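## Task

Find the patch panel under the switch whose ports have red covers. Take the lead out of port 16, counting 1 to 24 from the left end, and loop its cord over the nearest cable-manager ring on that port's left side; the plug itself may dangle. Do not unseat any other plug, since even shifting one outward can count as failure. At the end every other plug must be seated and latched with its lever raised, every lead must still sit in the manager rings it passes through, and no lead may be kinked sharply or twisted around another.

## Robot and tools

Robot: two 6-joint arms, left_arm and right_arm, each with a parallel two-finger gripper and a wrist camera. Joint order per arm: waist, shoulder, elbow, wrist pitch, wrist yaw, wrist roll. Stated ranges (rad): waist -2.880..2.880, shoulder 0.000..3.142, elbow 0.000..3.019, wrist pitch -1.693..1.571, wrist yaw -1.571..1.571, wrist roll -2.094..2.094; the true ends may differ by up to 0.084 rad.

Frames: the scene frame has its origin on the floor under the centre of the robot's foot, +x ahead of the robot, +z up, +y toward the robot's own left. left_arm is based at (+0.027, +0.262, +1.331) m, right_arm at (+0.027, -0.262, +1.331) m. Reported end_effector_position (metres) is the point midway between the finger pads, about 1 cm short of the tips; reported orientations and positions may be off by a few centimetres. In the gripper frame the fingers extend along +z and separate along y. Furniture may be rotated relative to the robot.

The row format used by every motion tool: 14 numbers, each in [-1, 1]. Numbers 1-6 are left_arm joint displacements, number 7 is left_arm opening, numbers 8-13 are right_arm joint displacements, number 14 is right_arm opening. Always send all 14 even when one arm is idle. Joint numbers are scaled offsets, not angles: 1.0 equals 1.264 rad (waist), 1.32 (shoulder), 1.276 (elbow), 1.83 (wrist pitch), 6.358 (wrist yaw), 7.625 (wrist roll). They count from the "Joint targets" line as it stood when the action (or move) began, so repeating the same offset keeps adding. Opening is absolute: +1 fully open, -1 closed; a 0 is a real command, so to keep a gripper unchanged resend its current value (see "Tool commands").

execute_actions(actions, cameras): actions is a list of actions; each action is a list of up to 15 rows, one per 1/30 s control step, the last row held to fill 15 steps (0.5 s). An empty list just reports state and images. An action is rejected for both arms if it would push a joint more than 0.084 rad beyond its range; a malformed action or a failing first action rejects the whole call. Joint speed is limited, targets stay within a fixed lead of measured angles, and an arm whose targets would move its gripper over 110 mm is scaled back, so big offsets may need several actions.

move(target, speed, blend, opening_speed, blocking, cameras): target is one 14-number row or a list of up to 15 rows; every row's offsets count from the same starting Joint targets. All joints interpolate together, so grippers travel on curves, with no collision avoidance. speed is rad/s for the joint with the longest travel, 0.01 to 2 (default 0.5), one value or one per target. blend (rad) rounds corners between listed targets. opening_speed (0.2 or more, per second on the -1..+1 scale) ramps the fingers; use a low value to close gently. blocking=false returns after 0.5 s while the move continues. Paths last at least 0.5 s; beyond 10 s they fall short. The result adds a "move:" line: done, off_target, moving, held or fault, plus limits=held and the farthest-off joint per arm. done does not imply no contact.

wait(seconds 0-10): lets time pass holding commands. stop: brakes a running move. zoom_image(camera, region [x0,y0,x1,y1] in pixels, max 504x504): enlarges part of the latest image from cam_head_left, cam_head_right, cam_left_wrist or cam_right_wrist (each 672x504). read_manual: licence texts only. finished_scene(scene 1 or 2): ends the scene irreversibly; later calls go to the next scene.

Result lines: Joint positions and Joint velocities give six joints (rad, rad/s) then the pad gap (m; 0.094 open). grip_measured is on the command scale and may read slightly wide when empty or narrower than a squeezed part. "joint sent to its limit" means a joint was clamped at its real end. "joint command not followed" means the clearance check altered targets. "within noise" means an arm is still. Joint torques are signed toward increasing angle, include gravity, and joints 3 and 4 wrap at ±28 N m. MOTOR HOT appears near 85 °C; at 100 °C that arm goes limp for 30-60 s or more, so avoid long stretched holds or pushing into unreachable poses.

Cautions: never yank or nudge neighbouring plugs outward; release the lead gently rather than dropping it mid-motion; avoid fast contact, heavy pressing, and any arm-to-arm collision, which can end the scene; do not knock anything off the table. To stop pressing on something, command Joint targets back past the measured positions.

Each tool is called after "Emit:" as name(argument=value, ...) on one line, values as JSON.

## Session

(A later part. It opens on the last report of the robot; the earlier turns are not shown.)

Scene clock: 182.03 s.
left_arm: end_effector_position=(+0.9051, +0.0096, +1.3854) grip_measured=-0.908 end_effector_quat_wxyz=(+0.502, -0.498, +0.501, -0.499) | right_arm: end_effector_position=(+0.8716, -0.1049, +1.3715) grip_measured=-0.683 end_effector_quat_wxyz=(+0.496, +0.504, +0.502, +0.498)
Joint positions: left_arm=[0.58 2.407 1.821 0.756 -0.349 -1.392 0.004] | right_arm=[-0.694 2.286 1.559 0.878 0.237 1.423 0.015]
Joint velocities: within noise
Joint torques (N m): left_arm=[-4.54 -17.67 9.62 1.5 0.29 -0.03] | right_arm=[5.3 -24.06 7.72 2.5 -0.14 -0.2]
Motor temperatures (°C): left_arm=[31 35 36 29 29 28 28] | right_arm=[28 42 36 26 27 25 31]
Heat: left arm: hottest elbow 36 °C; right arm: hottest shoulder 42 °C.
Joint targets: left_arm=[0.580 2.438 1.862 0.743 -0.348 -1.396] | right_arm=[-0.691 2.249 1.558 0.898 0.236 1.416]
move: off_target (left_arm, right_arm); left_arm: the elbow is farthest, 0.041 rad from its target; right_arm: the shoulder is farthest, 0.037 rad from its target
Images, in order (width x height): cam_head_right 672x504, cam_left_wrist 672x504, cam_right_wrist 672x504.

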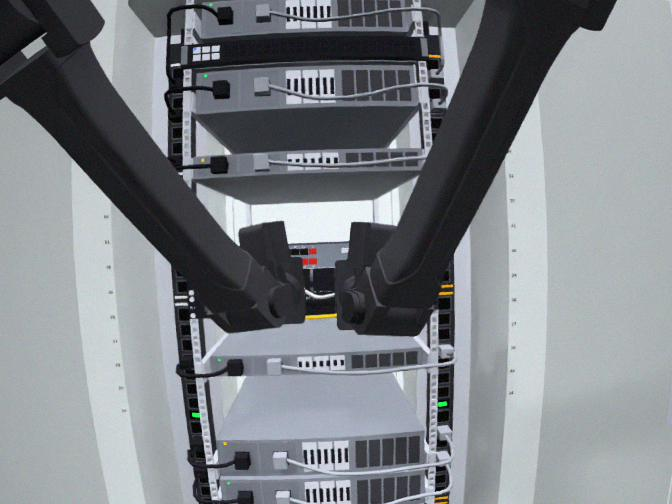

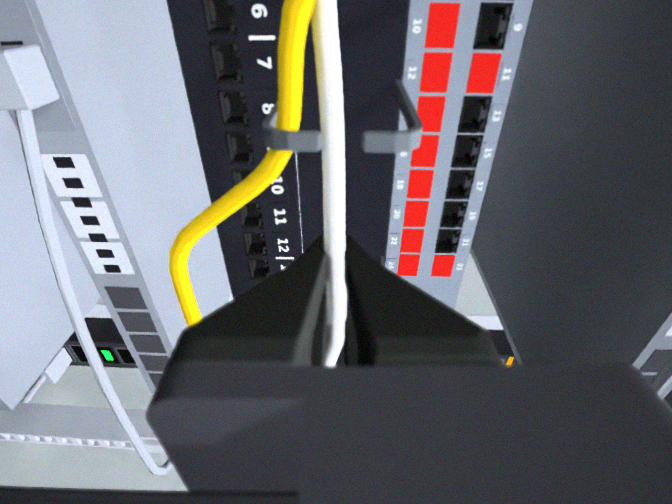

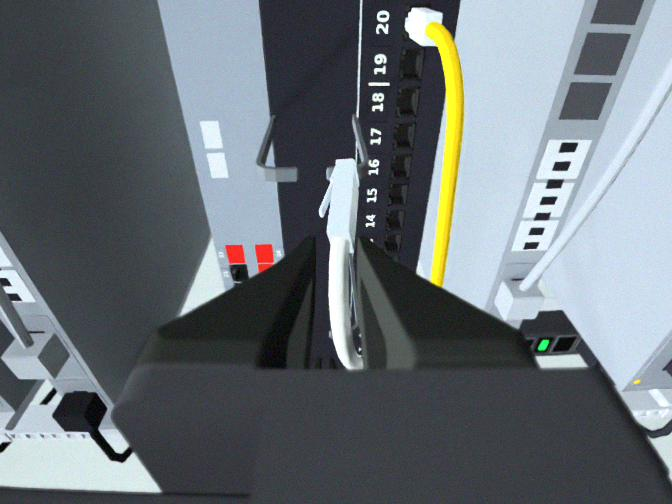

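Emit:
move(target=[[0,0,0,0,0,0,-0.91,0,0,0,0,0,0,-0.4],[0,0,0,0,0,0,-0.91,-0.015,-0.0644,-0.1622,0.0667,-0.0017,0,-0.4]], opening_speed=0.3, speed=0.15)

Emit:
zoom_image(camera="cam_head_right", region=[250, 220, 390, 340])

Emit:
zoom_image(camera="cam_head_left", region=[300, 220, 440, 340])

Scene clock: 185.83 s.
left_arm: end_effector_position=(+0.9051, +0.0096, +1.3854) grip_measured=-0.909 end_effector_quat_wxyz=(+0.502, -0.498, +0.501, -0.499) | right_arm: end_effector_position=(+0.8184, -0.1163, +1.3716) grip_measured=-0.402 end_effector_quat_wxyz=(+0.495, +0.501, +0.503, +0.501)
Joint positions: left_arm=[0.58 2.407 1.821 0.756 -0.349 -1.392 0.004] | right_arm=[-0.694 2.199 1.353 1 0.228 1.423 0.028]
Joint velocities: left_arm=[-0.015 -0.005 -0.017 -0.017 0.022 0.007 -0.004] | right_arm=[within noise]
Joint torques (N m): left_arm=[-4.84 -18.14 9.59 1.47 0.26 -0.07] | right_arm=[2.96 -22.3 6.74 2.56 -0.19 -0.2]
Motor temperatures (°C): left_arm=[31 35 36 29 28 28 28] | right_arm=[28 42 36 26 27 25 31]
Heat: left arm: hottest elbow 36 °C; right arm: hottest shoulder 42 °C.
Joint targets: left_arm=[0.580 2.438 1.862 0.743 -0.348 -1.396] | right_arm=[-0.709 2.164 1.351 1.020 0.226 1.416]
move: off_target (left_arm); left_arm: the elbow is farthest, 0.041 rad from its target

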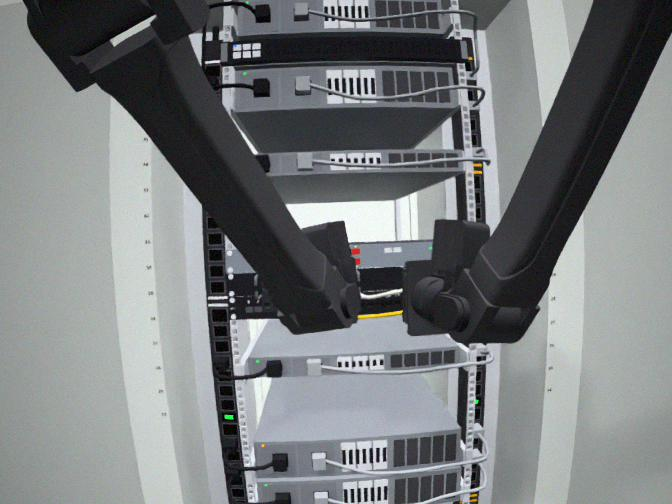

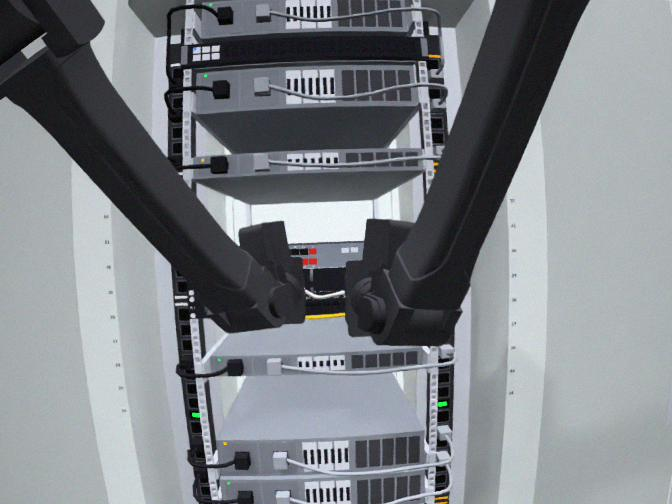

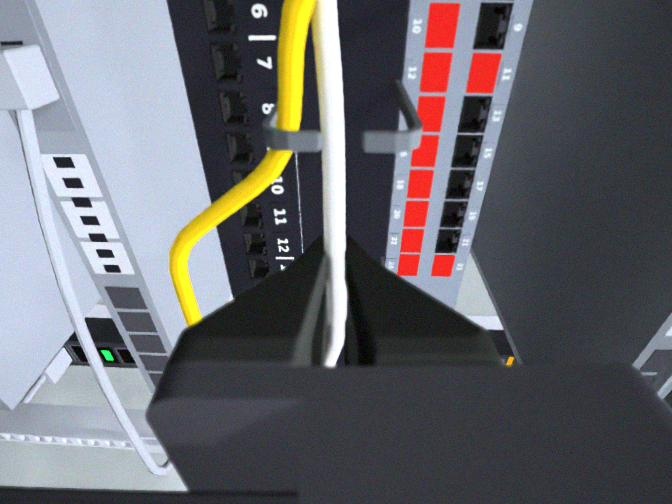

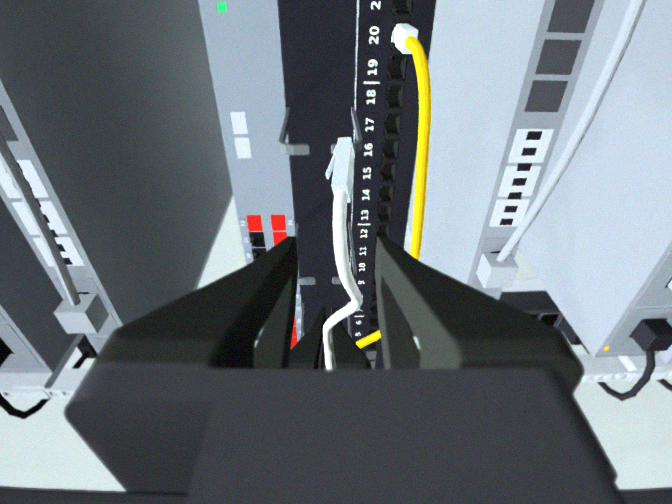

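Scaled by 3.600 from the camera's 672x504 image, which has a finer 960x720 frame.

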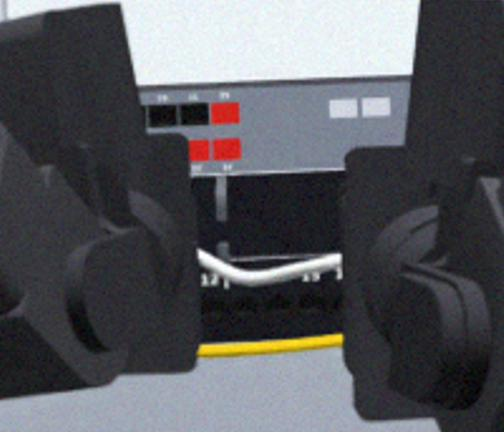

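Scaled by 3.600 from the camera's 672x504 image, which has a finer 960x720 frame.

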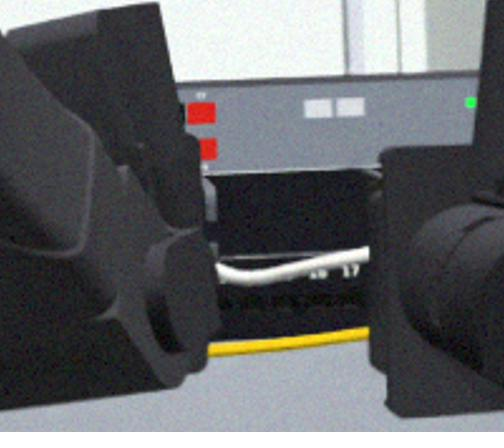

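Emit:
zoom_image(camera="cam_right_wrist", region=[250, 120, 450, 370])

Scaled by 2.016 from the camera's 672x504 image, which has a finer 960x720 frame.

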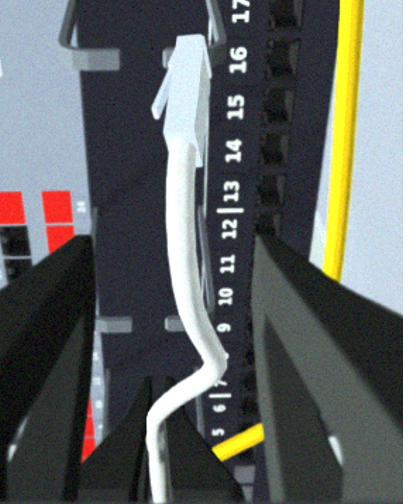

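Emit:
move(target=[0,0,0,0,0,0,-0.91,0.0538,0.1114,0.192,-0.0596,0.0075,-0.0008,-0.4], speed=0.2, cameras=["cam_right_wrist","cam_head_left"])

Emit:
zoom_image(camera="cam_right_wrist", region=[230, 120, 450, 370])

Scene clock: 189.93 s.
left_arm: end_effector_position=(+0.9051, +0.0096, +1.3854) grip_measured=-0.910 end_effector_quat_wxyz=(+0.502, -0.498, +0.501, -0.499) | right_arm: end_effector_position=(+0.8601, -0.0818, +1.3656) grip_measured=-0.402 end_effector_quat_wxyz=(+0.496, +0.503, +0.498, +0.502)
Joint positions: left_arm=[0.58 2.407 1.821 0.756 -0.349 -1.392 0.004] | right_arm=[-0.659 2.3 1.545 0.917 0.271 1.423 0.028]
Joint velocities: left_arm=[-0.015 -0.015 -0.022 -0.012 -0.051 -0.007 -0.004] | right_arm=[within noise]
Joint torques (N m): left_arm=[-4.19 -17.9 9.48 1.42 0.23 -0.08] | right_arm=[6.42 -20.31 12.01 1.51 -0.01 -0.26]
Motor temperatures (°C): left_arm=[31 35 36 29 28 28 28] | right_arm=[28 42 36 26 27 25 31]
Heat: left arm: hottest elbow 36 °C; right arm: hottest shoulder 42 °C.
Joint targets: left_arm=[0.580 2.438 1.862 0.743 -0.348 -1.396] | right_arm=[-0.641 2.311 1.596 0.911 0.273 1.410]
move: off_target (left_arm, right_arm); left_arm: the elbow is farthest, 0.041 rad from its target; right_arm: the elbow is farthest, 0.051 rad from its target
Images, in order (width x height): cam_head_left 672x504, cam_right_wrist 672x504.

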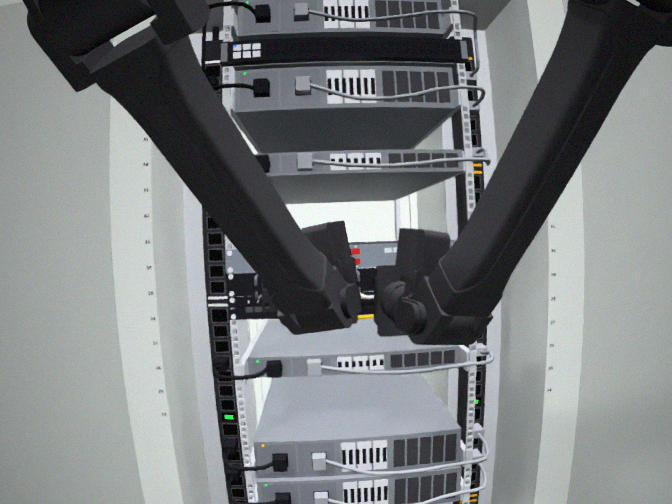

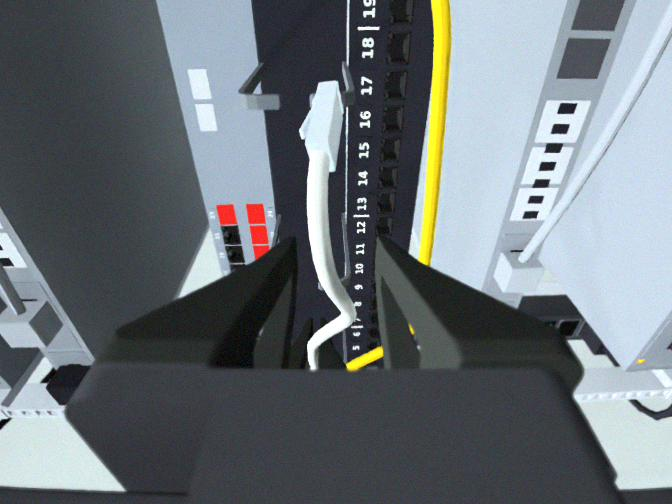

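Scaled by 2.016 from the camera's 672x504 image, which has a finer 960x720 frame.

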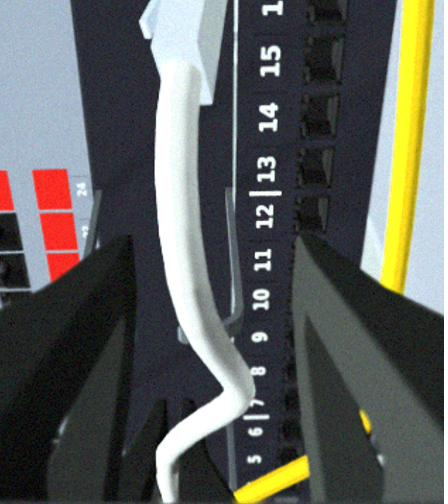

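Emit:
move(target=[0,0,0,0,0,0,-0.91,-0.0269,0.0333,0.0995,-0.0454,-0.0017,0,-0.4], speed=0.1, cameras=["cam_right_wrist","cam_left_wrist"])

Emit:
zoom_image(camera="cam_right_wrist", region=[230, 120, 450, 370])

Scene clock: 193.07 s.
left_arm: end_effector_position=(+0.9051, +0.0096, +1.3854) grip_measured=-0.908 end_effector_quat_wxyz=(+0.502, -0.498, +0.501, -0.499) | right_arm: end_effector_position=(+0.8904, -0.0733, +1.3715) grip_measured=-0.402 end_effector_quat_wxyz=(+0.495, +0.502, +0.500, +0.503)
Joint positions: left_arm=[0.58 2.407 1.821 0.756 -0.349 -1.392 0.004] | right_arm=[-0.659 2.343 1.669 0.833 0.265 1.423 0.028]
Joint velocities: within noise
Joint torques (N m): left_arm=[-4.42 -18.32 9.58 1.44 0.28 -0.05] | right_arm=[3.49 -20.89 12.77 1.5 -0.19 -0.29]
Motor temperatures (°C): left_arm=[31 35 36 29 28 28 28] | right_arm=[28 42 37 26 27 25 30]
Heat: left arm: hottest elbow 36 °C; right arm: hottest shoulder 42 °C.
Joint targets: left_arm=[0.580 2.438 1.862 0.743 -0.348 -1.396] | right_arm=[-0.675 2.355 1.723 0.828 0.262 1.410]
move: off_target (left_arm, right_arm); left_arm: the elbow is farthest, 0.041 rad from its target; right_arm: the elbow is farthest, 0.054 rad from its target
Images, in order (width x height): cam_left_wrist 672x504, cam_right_wrist 672x504.

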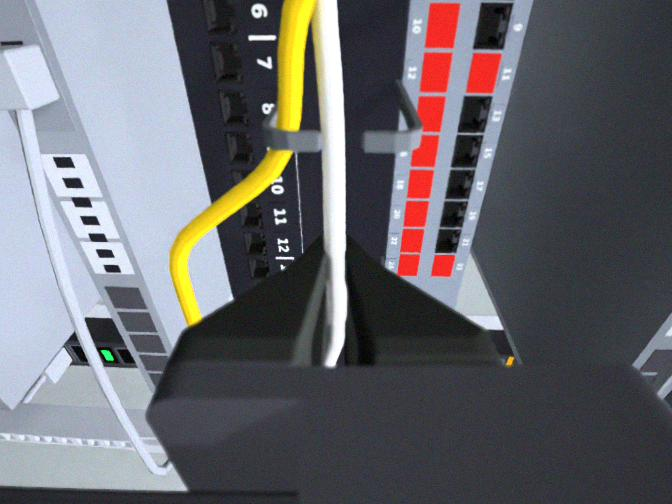

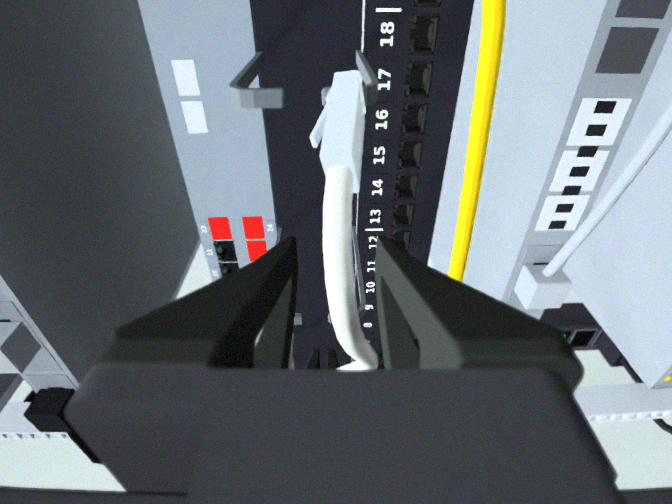

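Scaled by 2.016 from the camera's 672x504 image, which has a finer 960x720 frame.

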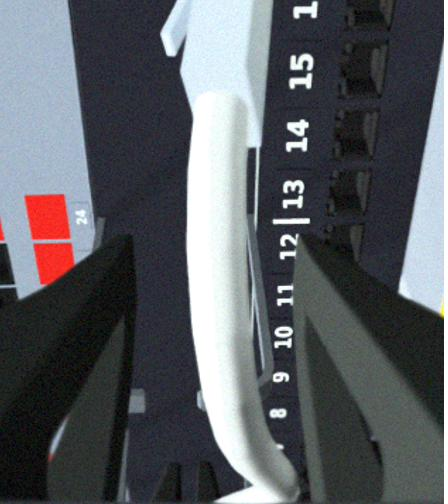

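Emit:
move(target=[0,0,0,0,0,0,-0.91,-0.0079,-0.0621,-0.1191,0.0448,0.0008,0,-0.4], speed=0.1, cameras=["cam_right_wrist","cam_head_right"])

Emit:
zoom_image(camera="cam_right_wrist", region=[230, 120, 450, 370])

Scene clock: 196.23 s.
left_arm: end_effector_position=(+0.9051, +0.0096, +1.3854) grip_measured=-0.910 end_effector_quat_wxyz=(+0.502, -0.498, +0.501, -0.499) | right_arm: end_effector_position=(+0.8683, -0.0858, +1.3638) grip_measured=-0.402 end_effector_quat_wxyz=(+0.496, +0.505, +0.501, +0.499)
Joint positions: left_arm=[0.58 2.407 1.821 0.756 -0.349 -1.392 0.004] | right_arm=[-0.667 2.309 1.572 0.89 0.265 1.423 0.028]
Joint velocities: left_arm=[-0.005 -0.005 -0.012 -0.012 0.066 -0.007 -0.005] | right_arm=[within noise]
Joint torques (N m): left_arm=[-4.54 -17.9 9.58 1.33 0.25 -0.07] | right_arm=[3.08 -24.12 7.65 2.58 0.01 -0.27]
Motor temperatures (°C): left_arm=[31 35 36 29 28 28 28] | right_arm=[28 41 37 26 27 25 30]
Heat: left arm: hottest elbow 36 °C; right arm: hottest shoulder 41 °C.
Joint targets: left_arm=[0.580 2.438 1.862 0.743 -0.348 -1.396] | right_arm=[-0.686 2.273 1.571 0.910 0.268 1.410]
move: off_target (left_arm, right_arm); left_arm: the elbow is farthest, 0.041 rad from its target; right_arm: the shoulder is farthest, 0.036 rad from its target
Images, in order (width x height): cam_head_right 672x504, cam_right_wrist 672x504.

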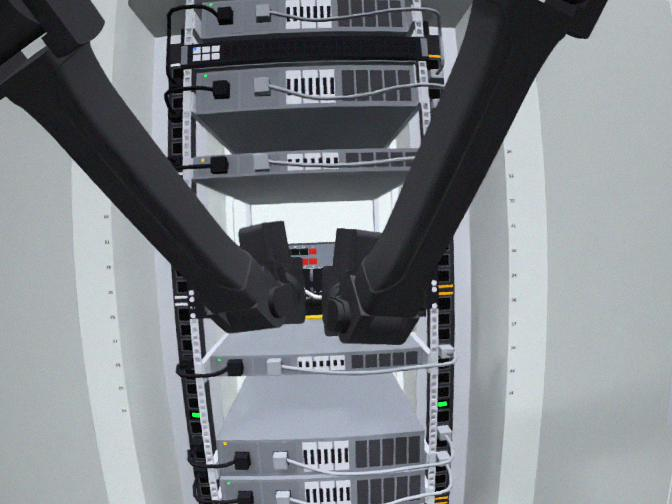

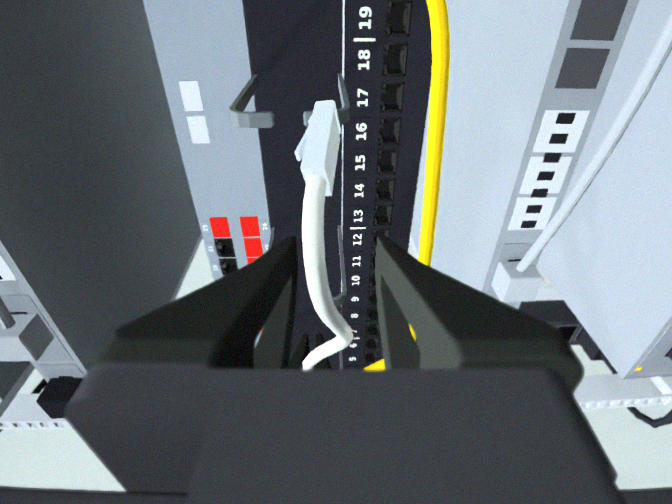

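Scaled by 2.016 from the camera's 672x504 image, which has a finer 960x720 frame.

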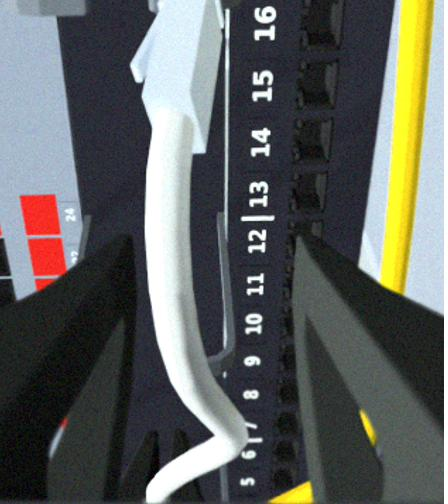

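Emit:
move(target=[[0,0,0,0,0,0,-0.91,0,-0.0068,0,0,0,0,-0.4],[0,0,0,0,0,0,-0.91,0,-0.0068,0,0,0,0,-0.9]], speed=0.1, opening_speed=0.3, cameras=["cam_right_wrist","cam_left_wrist","cam_head_right"])

Emit:
zoom_image(camera="cam_right_wrist", region=[230, 120, 450, 370])

Emit:
zoom_image(camera="cam_head_right", region=[250, 220, 390, 340])

Scene clock: 199.53 s.
left_arm: end_effector_position=(+0.9051, +0.0096, +1.3854) grip_measured=-0.908 end_effector_quat_wxyz=(+0.502, -0.498, +0.501, -0.499) | right_arm: end_effector_position=(+0.8694, -0.0877, +1.3711) grip_measured=-0.894 end_effector_quat_wxyz=(+0.498, +0.504, +0.497, +0.501)
Joint positions: left_arm=[0.58 2.407 1.821 0.756 -0.349 -1.392 0.004] | right_arm=[-0.669 2.3 1.571 0.891 0.266 1.421 0.005]
Joint velocities: within noise
Joint torques (N m): left_arm=[-4.19 -17.73 9.66 1.44 0.26 -0.1] | right_arm=[3.08 -24.23 7.69 2.51 -0.01 -0.24]
Motor temperatures (°C): left_arm=[31 35 36 29 28 28 28] | right_arm=[28 42 37 26 27 25 30]
Heat: left arm: hottest elbow 36 °C; right arm: hottest shoulder 42 °C.
Joint targets: left_arm=[0.580 2.438 1.862 0.743 -0.348 -1.396] | right_arm=[-0.685 2.264 1.571 0.910 0.268 1.410]
move: off_target (left_arm, right_arm); target 2's new numbers were sent with right_arm's shoulder 0.036 rad from that target; left_arm: the elbow is farthest, 0.041 rad from its target; right_arm: the shoulder is farthest, 0.036 rad from its target
Images, in order (width x height): cam_head_right 672x504, cam_left_wrist 672x504, cam_right_wrist 672x504.

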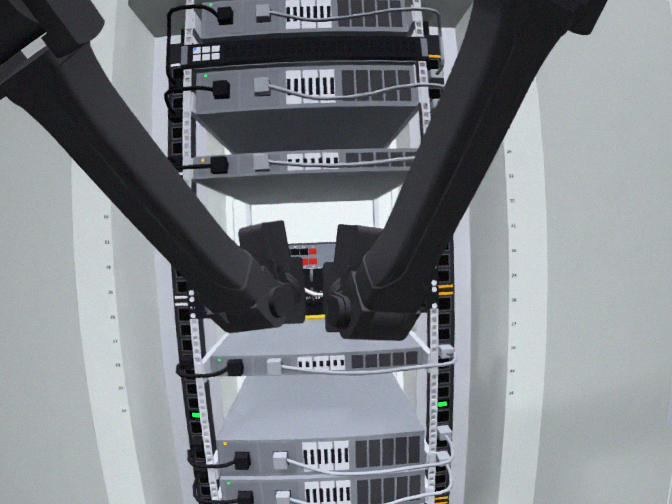

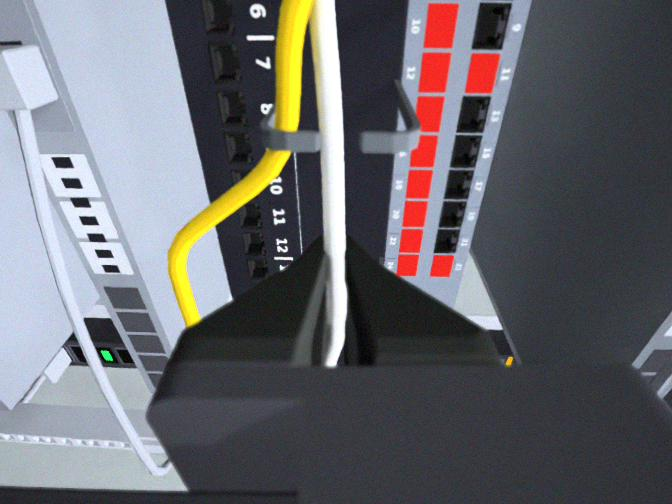

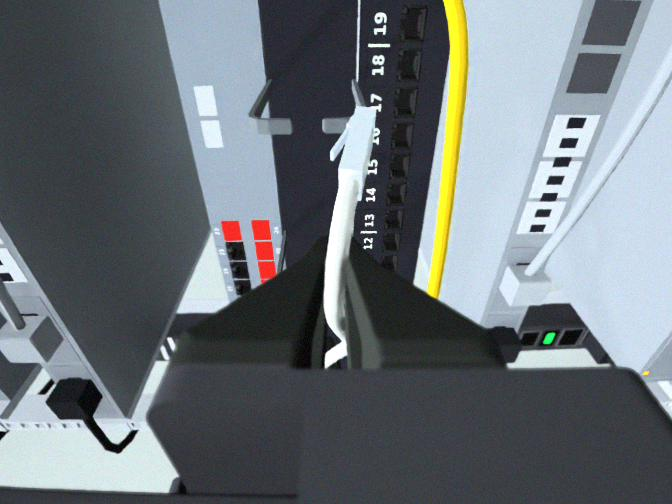

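Scaled by 2.016 from the camera's 672x504 image, which has a finer 960x720 frame.

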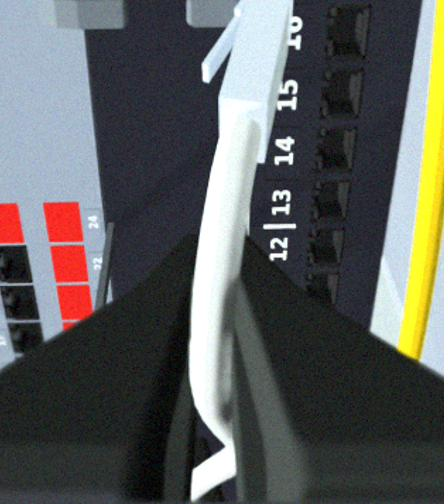

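Scaled by 3.600 from the camera's 672x504 image, which has a finer 960x720 frame.

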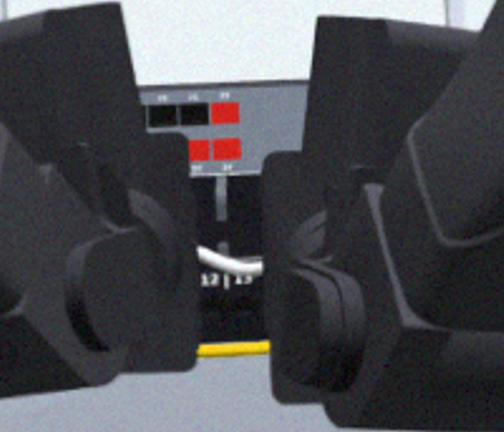

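Emit:
move(target=[0,0,0,0,0,0,-0.91,0,0.0504,-0.0063,0.0131,0,0.0616,-0.9], speed=0.15)

Emit:
zoom_image(camera="cam_right_wrist", region=[230, 50, 490, 370])

Emit:
zoom_image(camera="cam_head_right", region=[250, 220, 390, 340])

Emit:
zoom_image(camera="cam_head_left", region=[300, 220, 440, 340])

Scene clock: 204.57 s.
left_arm: end_effector_position=(+0.9051, +0.0096, +1.3854) grip_measured=-0.908 end_effector_quat_wxyz=(+0.501, -0.499, +0.500, -0.500) | right_arm: end_effector_position=(+0.8643, -0.0862, +1.3531) grip_measured=-0.895 end_effector_quat_wxyz=(+0.376, +0.602, +0.380, +0.593)
Joint positions: left_arm=[0.58 2.407 1.821 0.756 -0.349 -1.393 0.004] | right_arm=[-0.669 2.323 1.563 0.91 0.266 1.859 0.005]
Joint velocities: within noise
Joint torques (N m): left_arm=[-4.25 -18.26 9.68 1.36 0.26 -0.03] | right_arm=[3.25 -20.66 7.5 2.82 -0.02 0.11]
Motor temperatures (°C): left_arm=[31 35 36 29 28 28 28] | right_arm=[28 42 36 26 27 25 30]
Heat: left arm: hottest elbow 36 °C; right arm: hottest shoulder 42 °C.
Joint targets: left_arm=[0.580 2.438 1.862 0.743 -0.348 -1.396] | right_arm=[-0.685 2.331 1.563 0.934 0.268 1.880]
move: off_target (left_arm); left_arm: the elbow is farthest, 0.041 rad from its target

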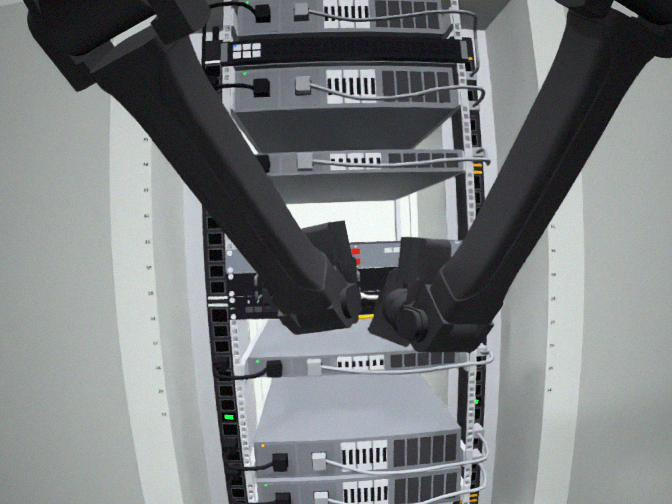

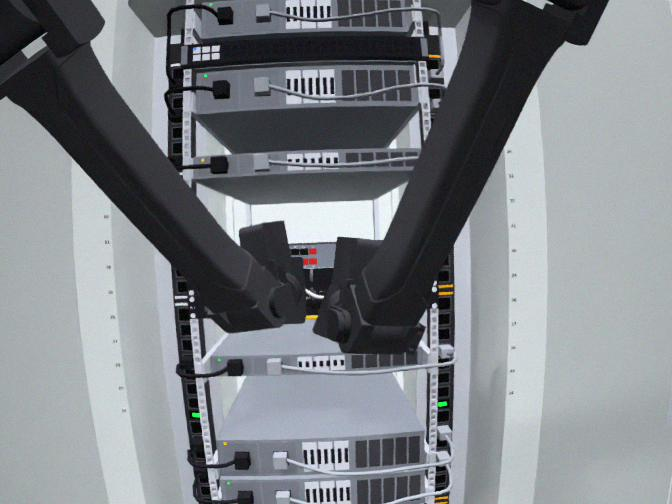

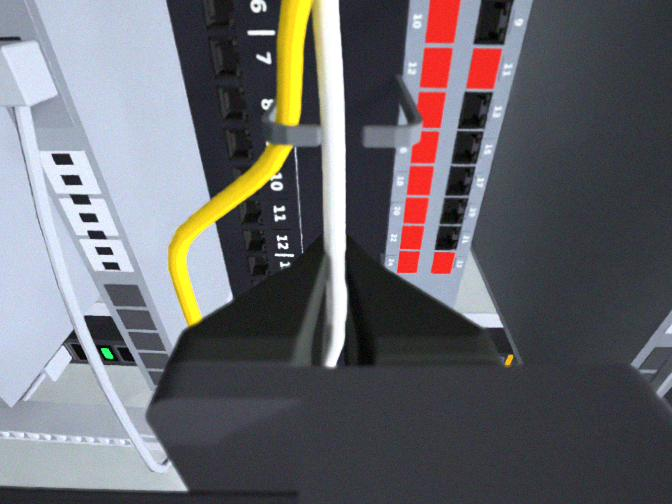

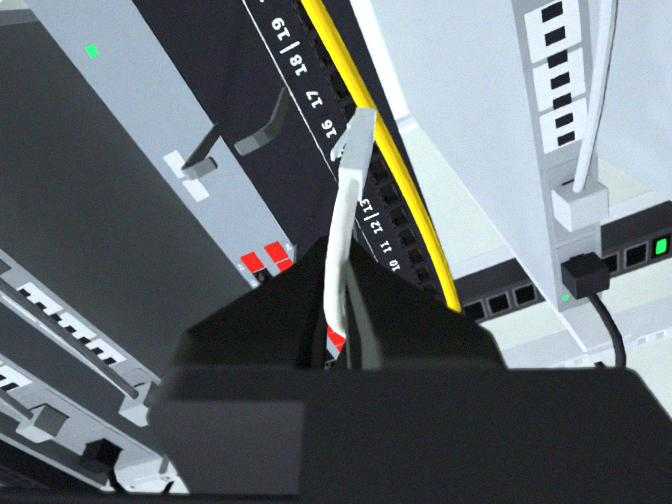

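Scaled by 1.575 from the camera's 672x504 image, which has a finer 960x720 frame.

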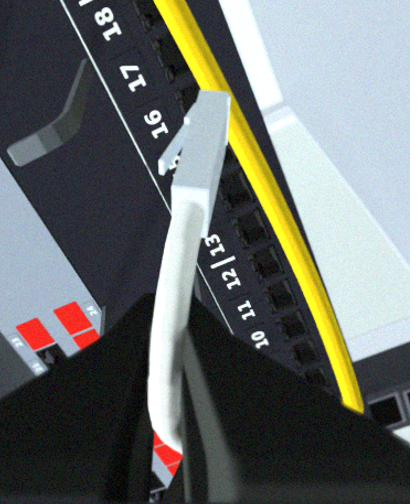

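Scaled by 3.600 from the camera's 672x504 image, which has a finer 960x720 frame.

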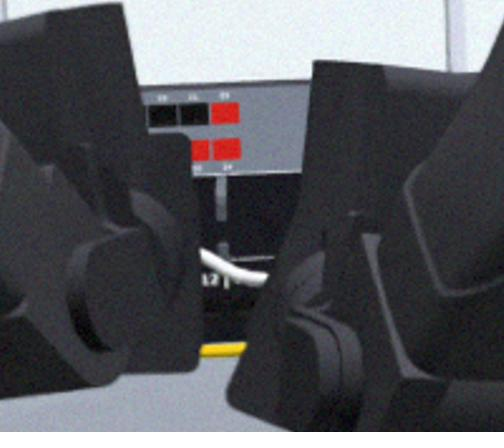

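Scaled by 3.600 from the camera's 672x504 image, which has a finer 960x720 frame.

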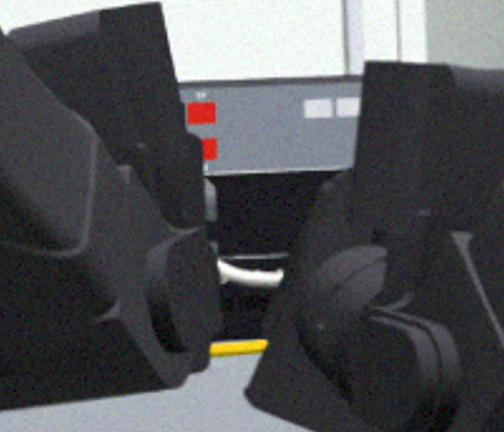

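Emit:
move(target=[0,0,0,0,0,0,-0.91,0,0.0197,0.1027,-0.041,-0.0009,0.0005,-0.9], speed=0.1)

Emit:
zoom_image(camera="cam_head_right", region=[280, 250, 360, 330])

Emit:
zoom_image(camera="cam_head_left", region=[330, 250, 410, 330])

Scene clock: 208.83 s.
left_arm: end_effector_position=(+0.9063, +0.0114, +1.3867) grip_measured=-0.908 end_effector_quat_wxyz=(+0.503, -0.499, +0.499, -0.500) | right_arm: end_effector_position=(+0.8811, -0.0848, +1.3497) grip_measured=-0.895 end_effector_quat_wxyz=(+0.373, +0.606, +0.381, +0.590)
Joint positions: left_arm=[0.581 2.407 1.824 0.756 -0.35 -1.393 0.004] | right_arm=[-0.673 2.352 1.631 0.86 0.263 1.865 0.005]
Joint velocities: within noise
Joint torques (N m): left_arm=[-4.66 -18.02 9.36 1.46 0.32 -0.06] | right_arm=[3.78 -21.36 13.3 1.65 -0.11 0.11]
Motor temperatures (°C): left_arm=[31 35 37 29 28 28 28] | right_arm=[28 42 36 26 27 25 30]
Heat: left arm: hottest elbow 37 °C; right arm: hottest shoulder 42 °C.
Joint targets: left_arm=[0.580 2.438 1.862 0.743 -0.348 -1.396] | right_arm=[-0.685 2.357 1.694 0.859 0.262 1.884]
move: off_target (left_arm, right_arm); left_arm: the elbow is farthest, 0.038 rad from its target; right_arm: the elbow is farthest, 0.063 rad from its target

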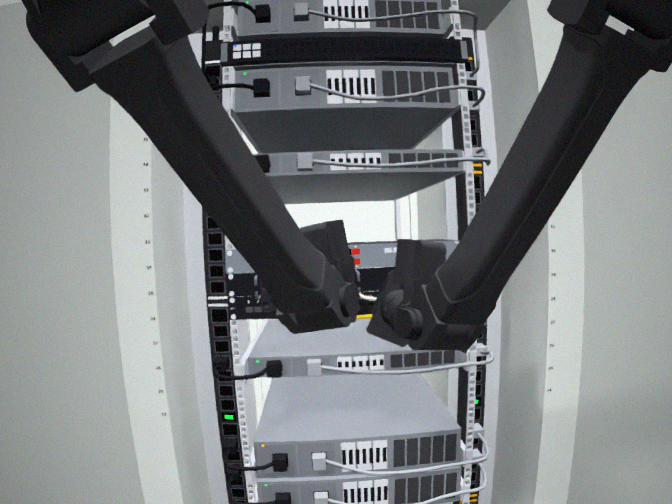

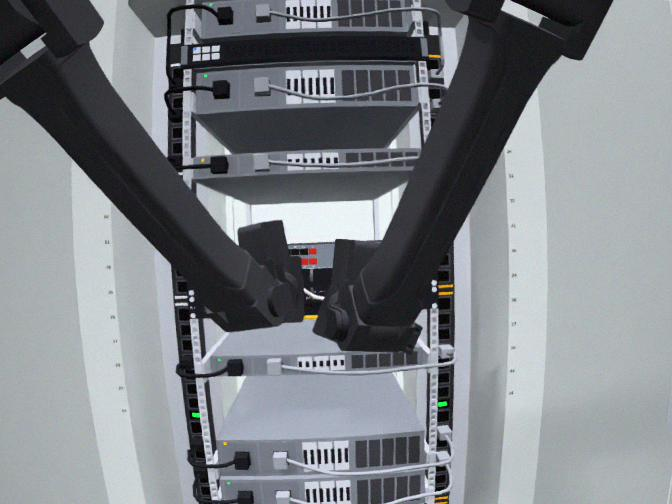

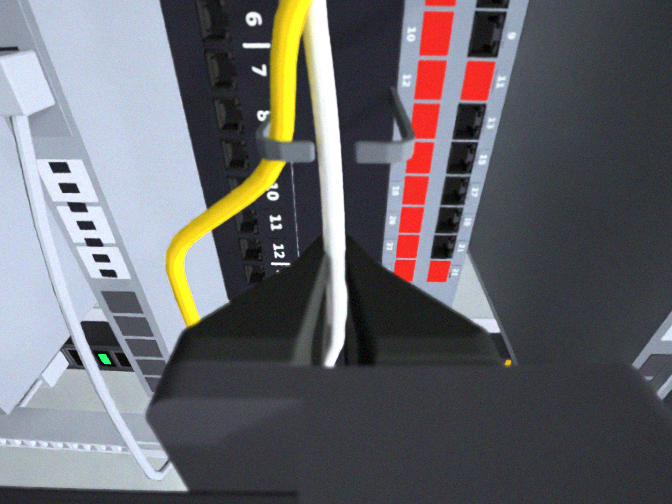

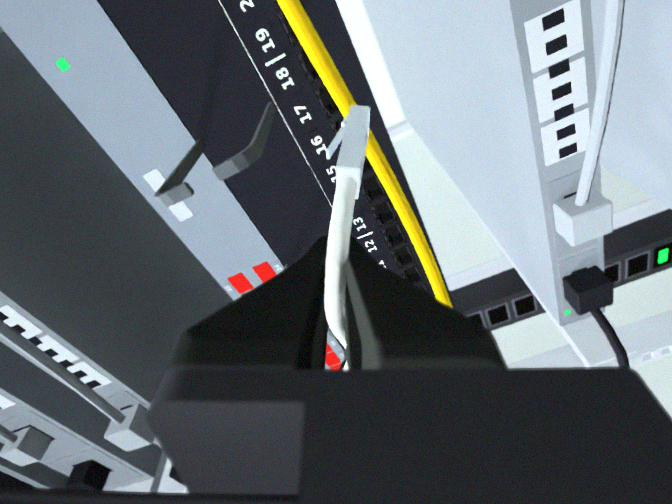

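Scaled by 6.300 from the camera's 672x504 image, which has a finer 960x720 frame.

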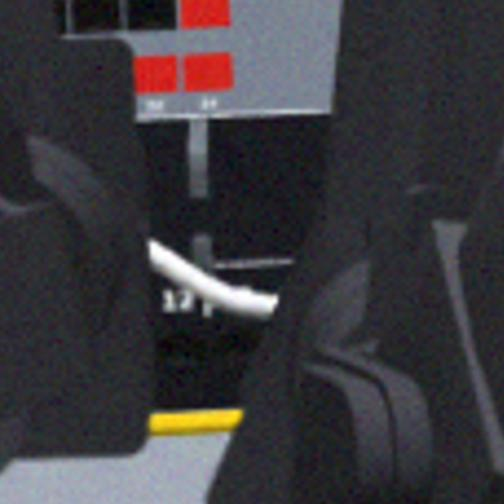

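Scaled by 6.300 from the camera's 672x504 image, which has a finer 960x720 frame.

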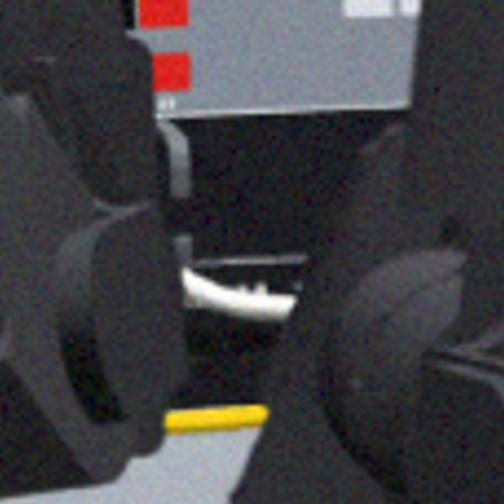

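Emit:
move(target=[0,0,0,0,0,0,-0.91,0,-0.0455,0,-0.0126,0,0,-0.9], speed=0.1)

Emit:
zoom_image(camera="cam_head_right", region=[280, 250, 360, 330])

Emit:
zoom_image(camera="cam_head_left", region=[330, 250, 410, 330])

Scene clock: 210.73 s.
left_arm: end_effector_position=(+0.9065, +0.0121, +1.3866) grip_measured=-0.908 end_effector_quat_wxyz=(+0.503, -0.499, +0.499, -0.499) | right_arm: end_effector_position=(+0.8829, -0.0854, +1.3522) grip_measured=-0.895 end_effector_quat_wxyz=(+0.371, +0.609, +0.384, +0.586)
Joint positions: left_arm=[0.582 2.407 1.824 0.756 -0.35 -1.393 0.004] | right_arm=[-0.674 2.344 1.633 0.836 0.263 1.866 0.005]
Joint velocities: within noise
Joint torques (N m): left_arm=[-4.42 -18.67 9.54 1.25 0.33 -0.04] | right_arm=[3.6 -25.76 13.22 1.68 -0.13 0.08]
Motor temperatures (°C): left_arm=[31 35 37 29 28 28 28] | right_arm=[28 42 37 26 27 25 30]
Heat: left arm: hottest elbow 37 °C; right arm: hottest shoulder 42 °C.
Joint targets: left_arm=[0.581 2.438 1.862 0.743 -0.348 -1.396] | right_arm=[-0.685 2.296 1.694 0.836 0.262 1.884]
move: off_target (left_arm, right_arm); left_arm: the elbow is farthest, 0.038 rad from its target; right_arm: the elbow is farthest, 0.061 rad from its target

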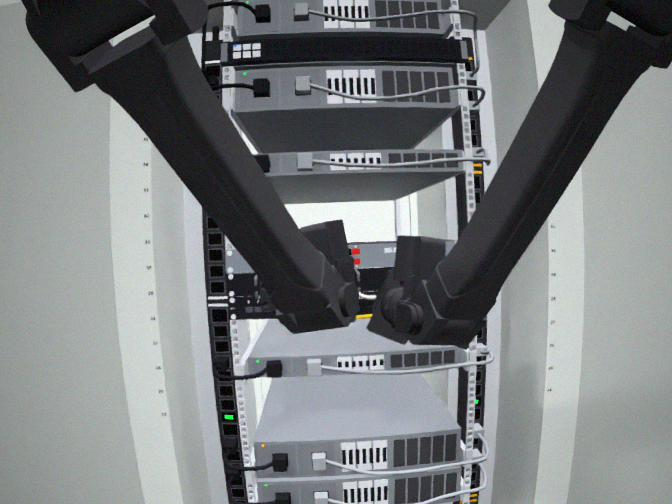

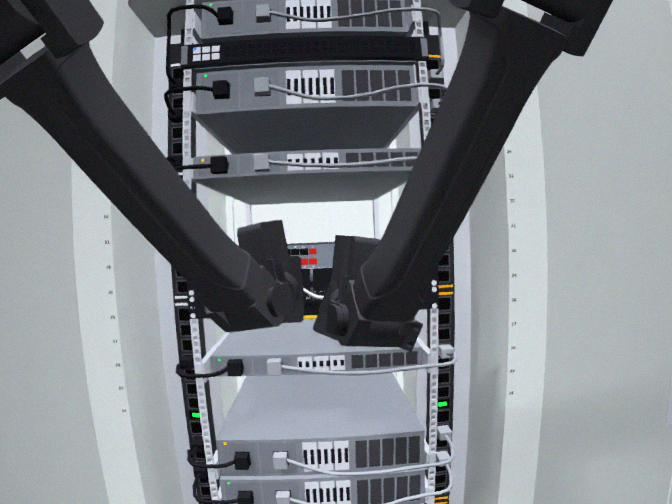

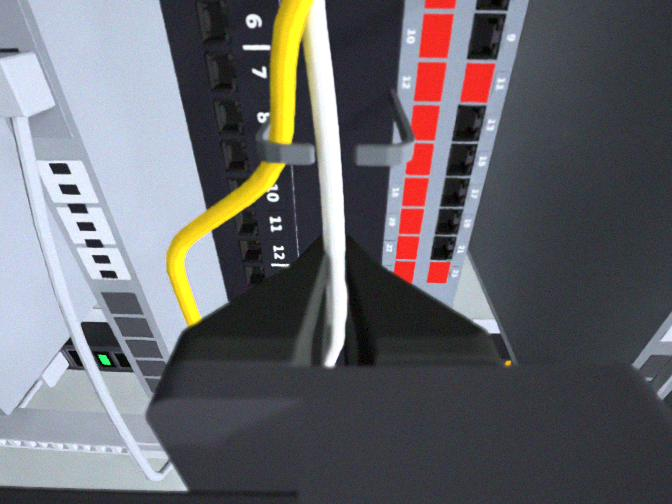

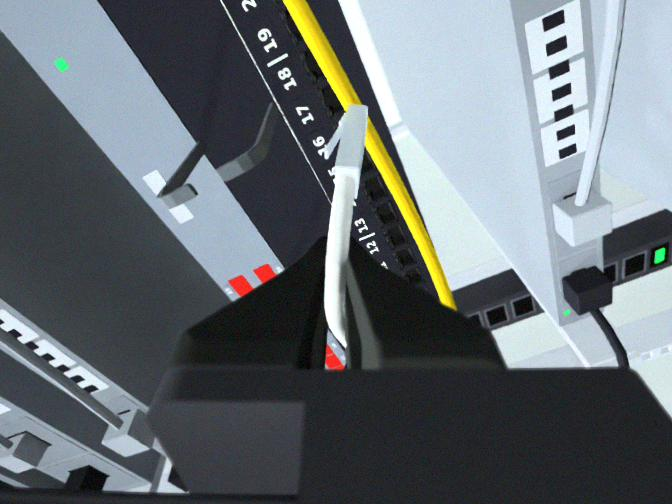

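Scaled by 6.300 from the camera's 672x504 image, which has a finer 960x720 frame.

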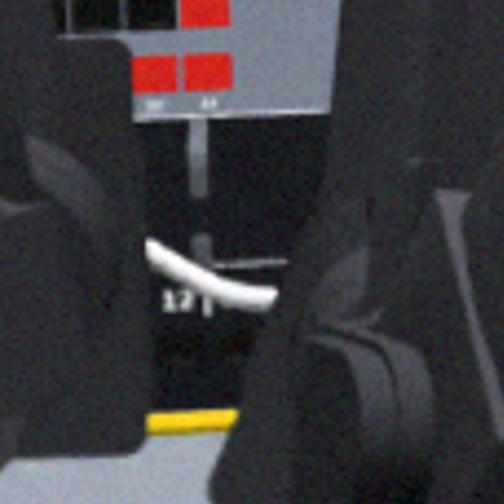

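Scaled by 6.300 from the camera's 672x504 image, which has a finer 960x720 frame.

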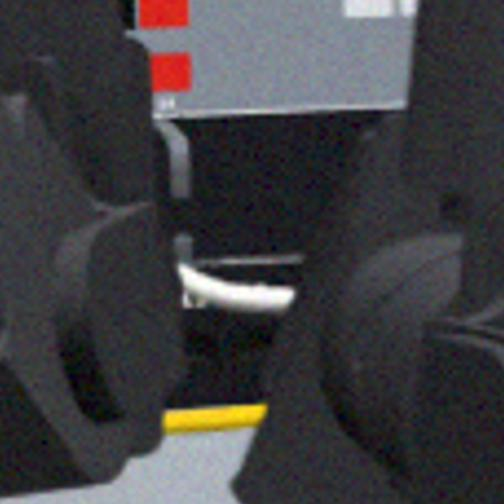

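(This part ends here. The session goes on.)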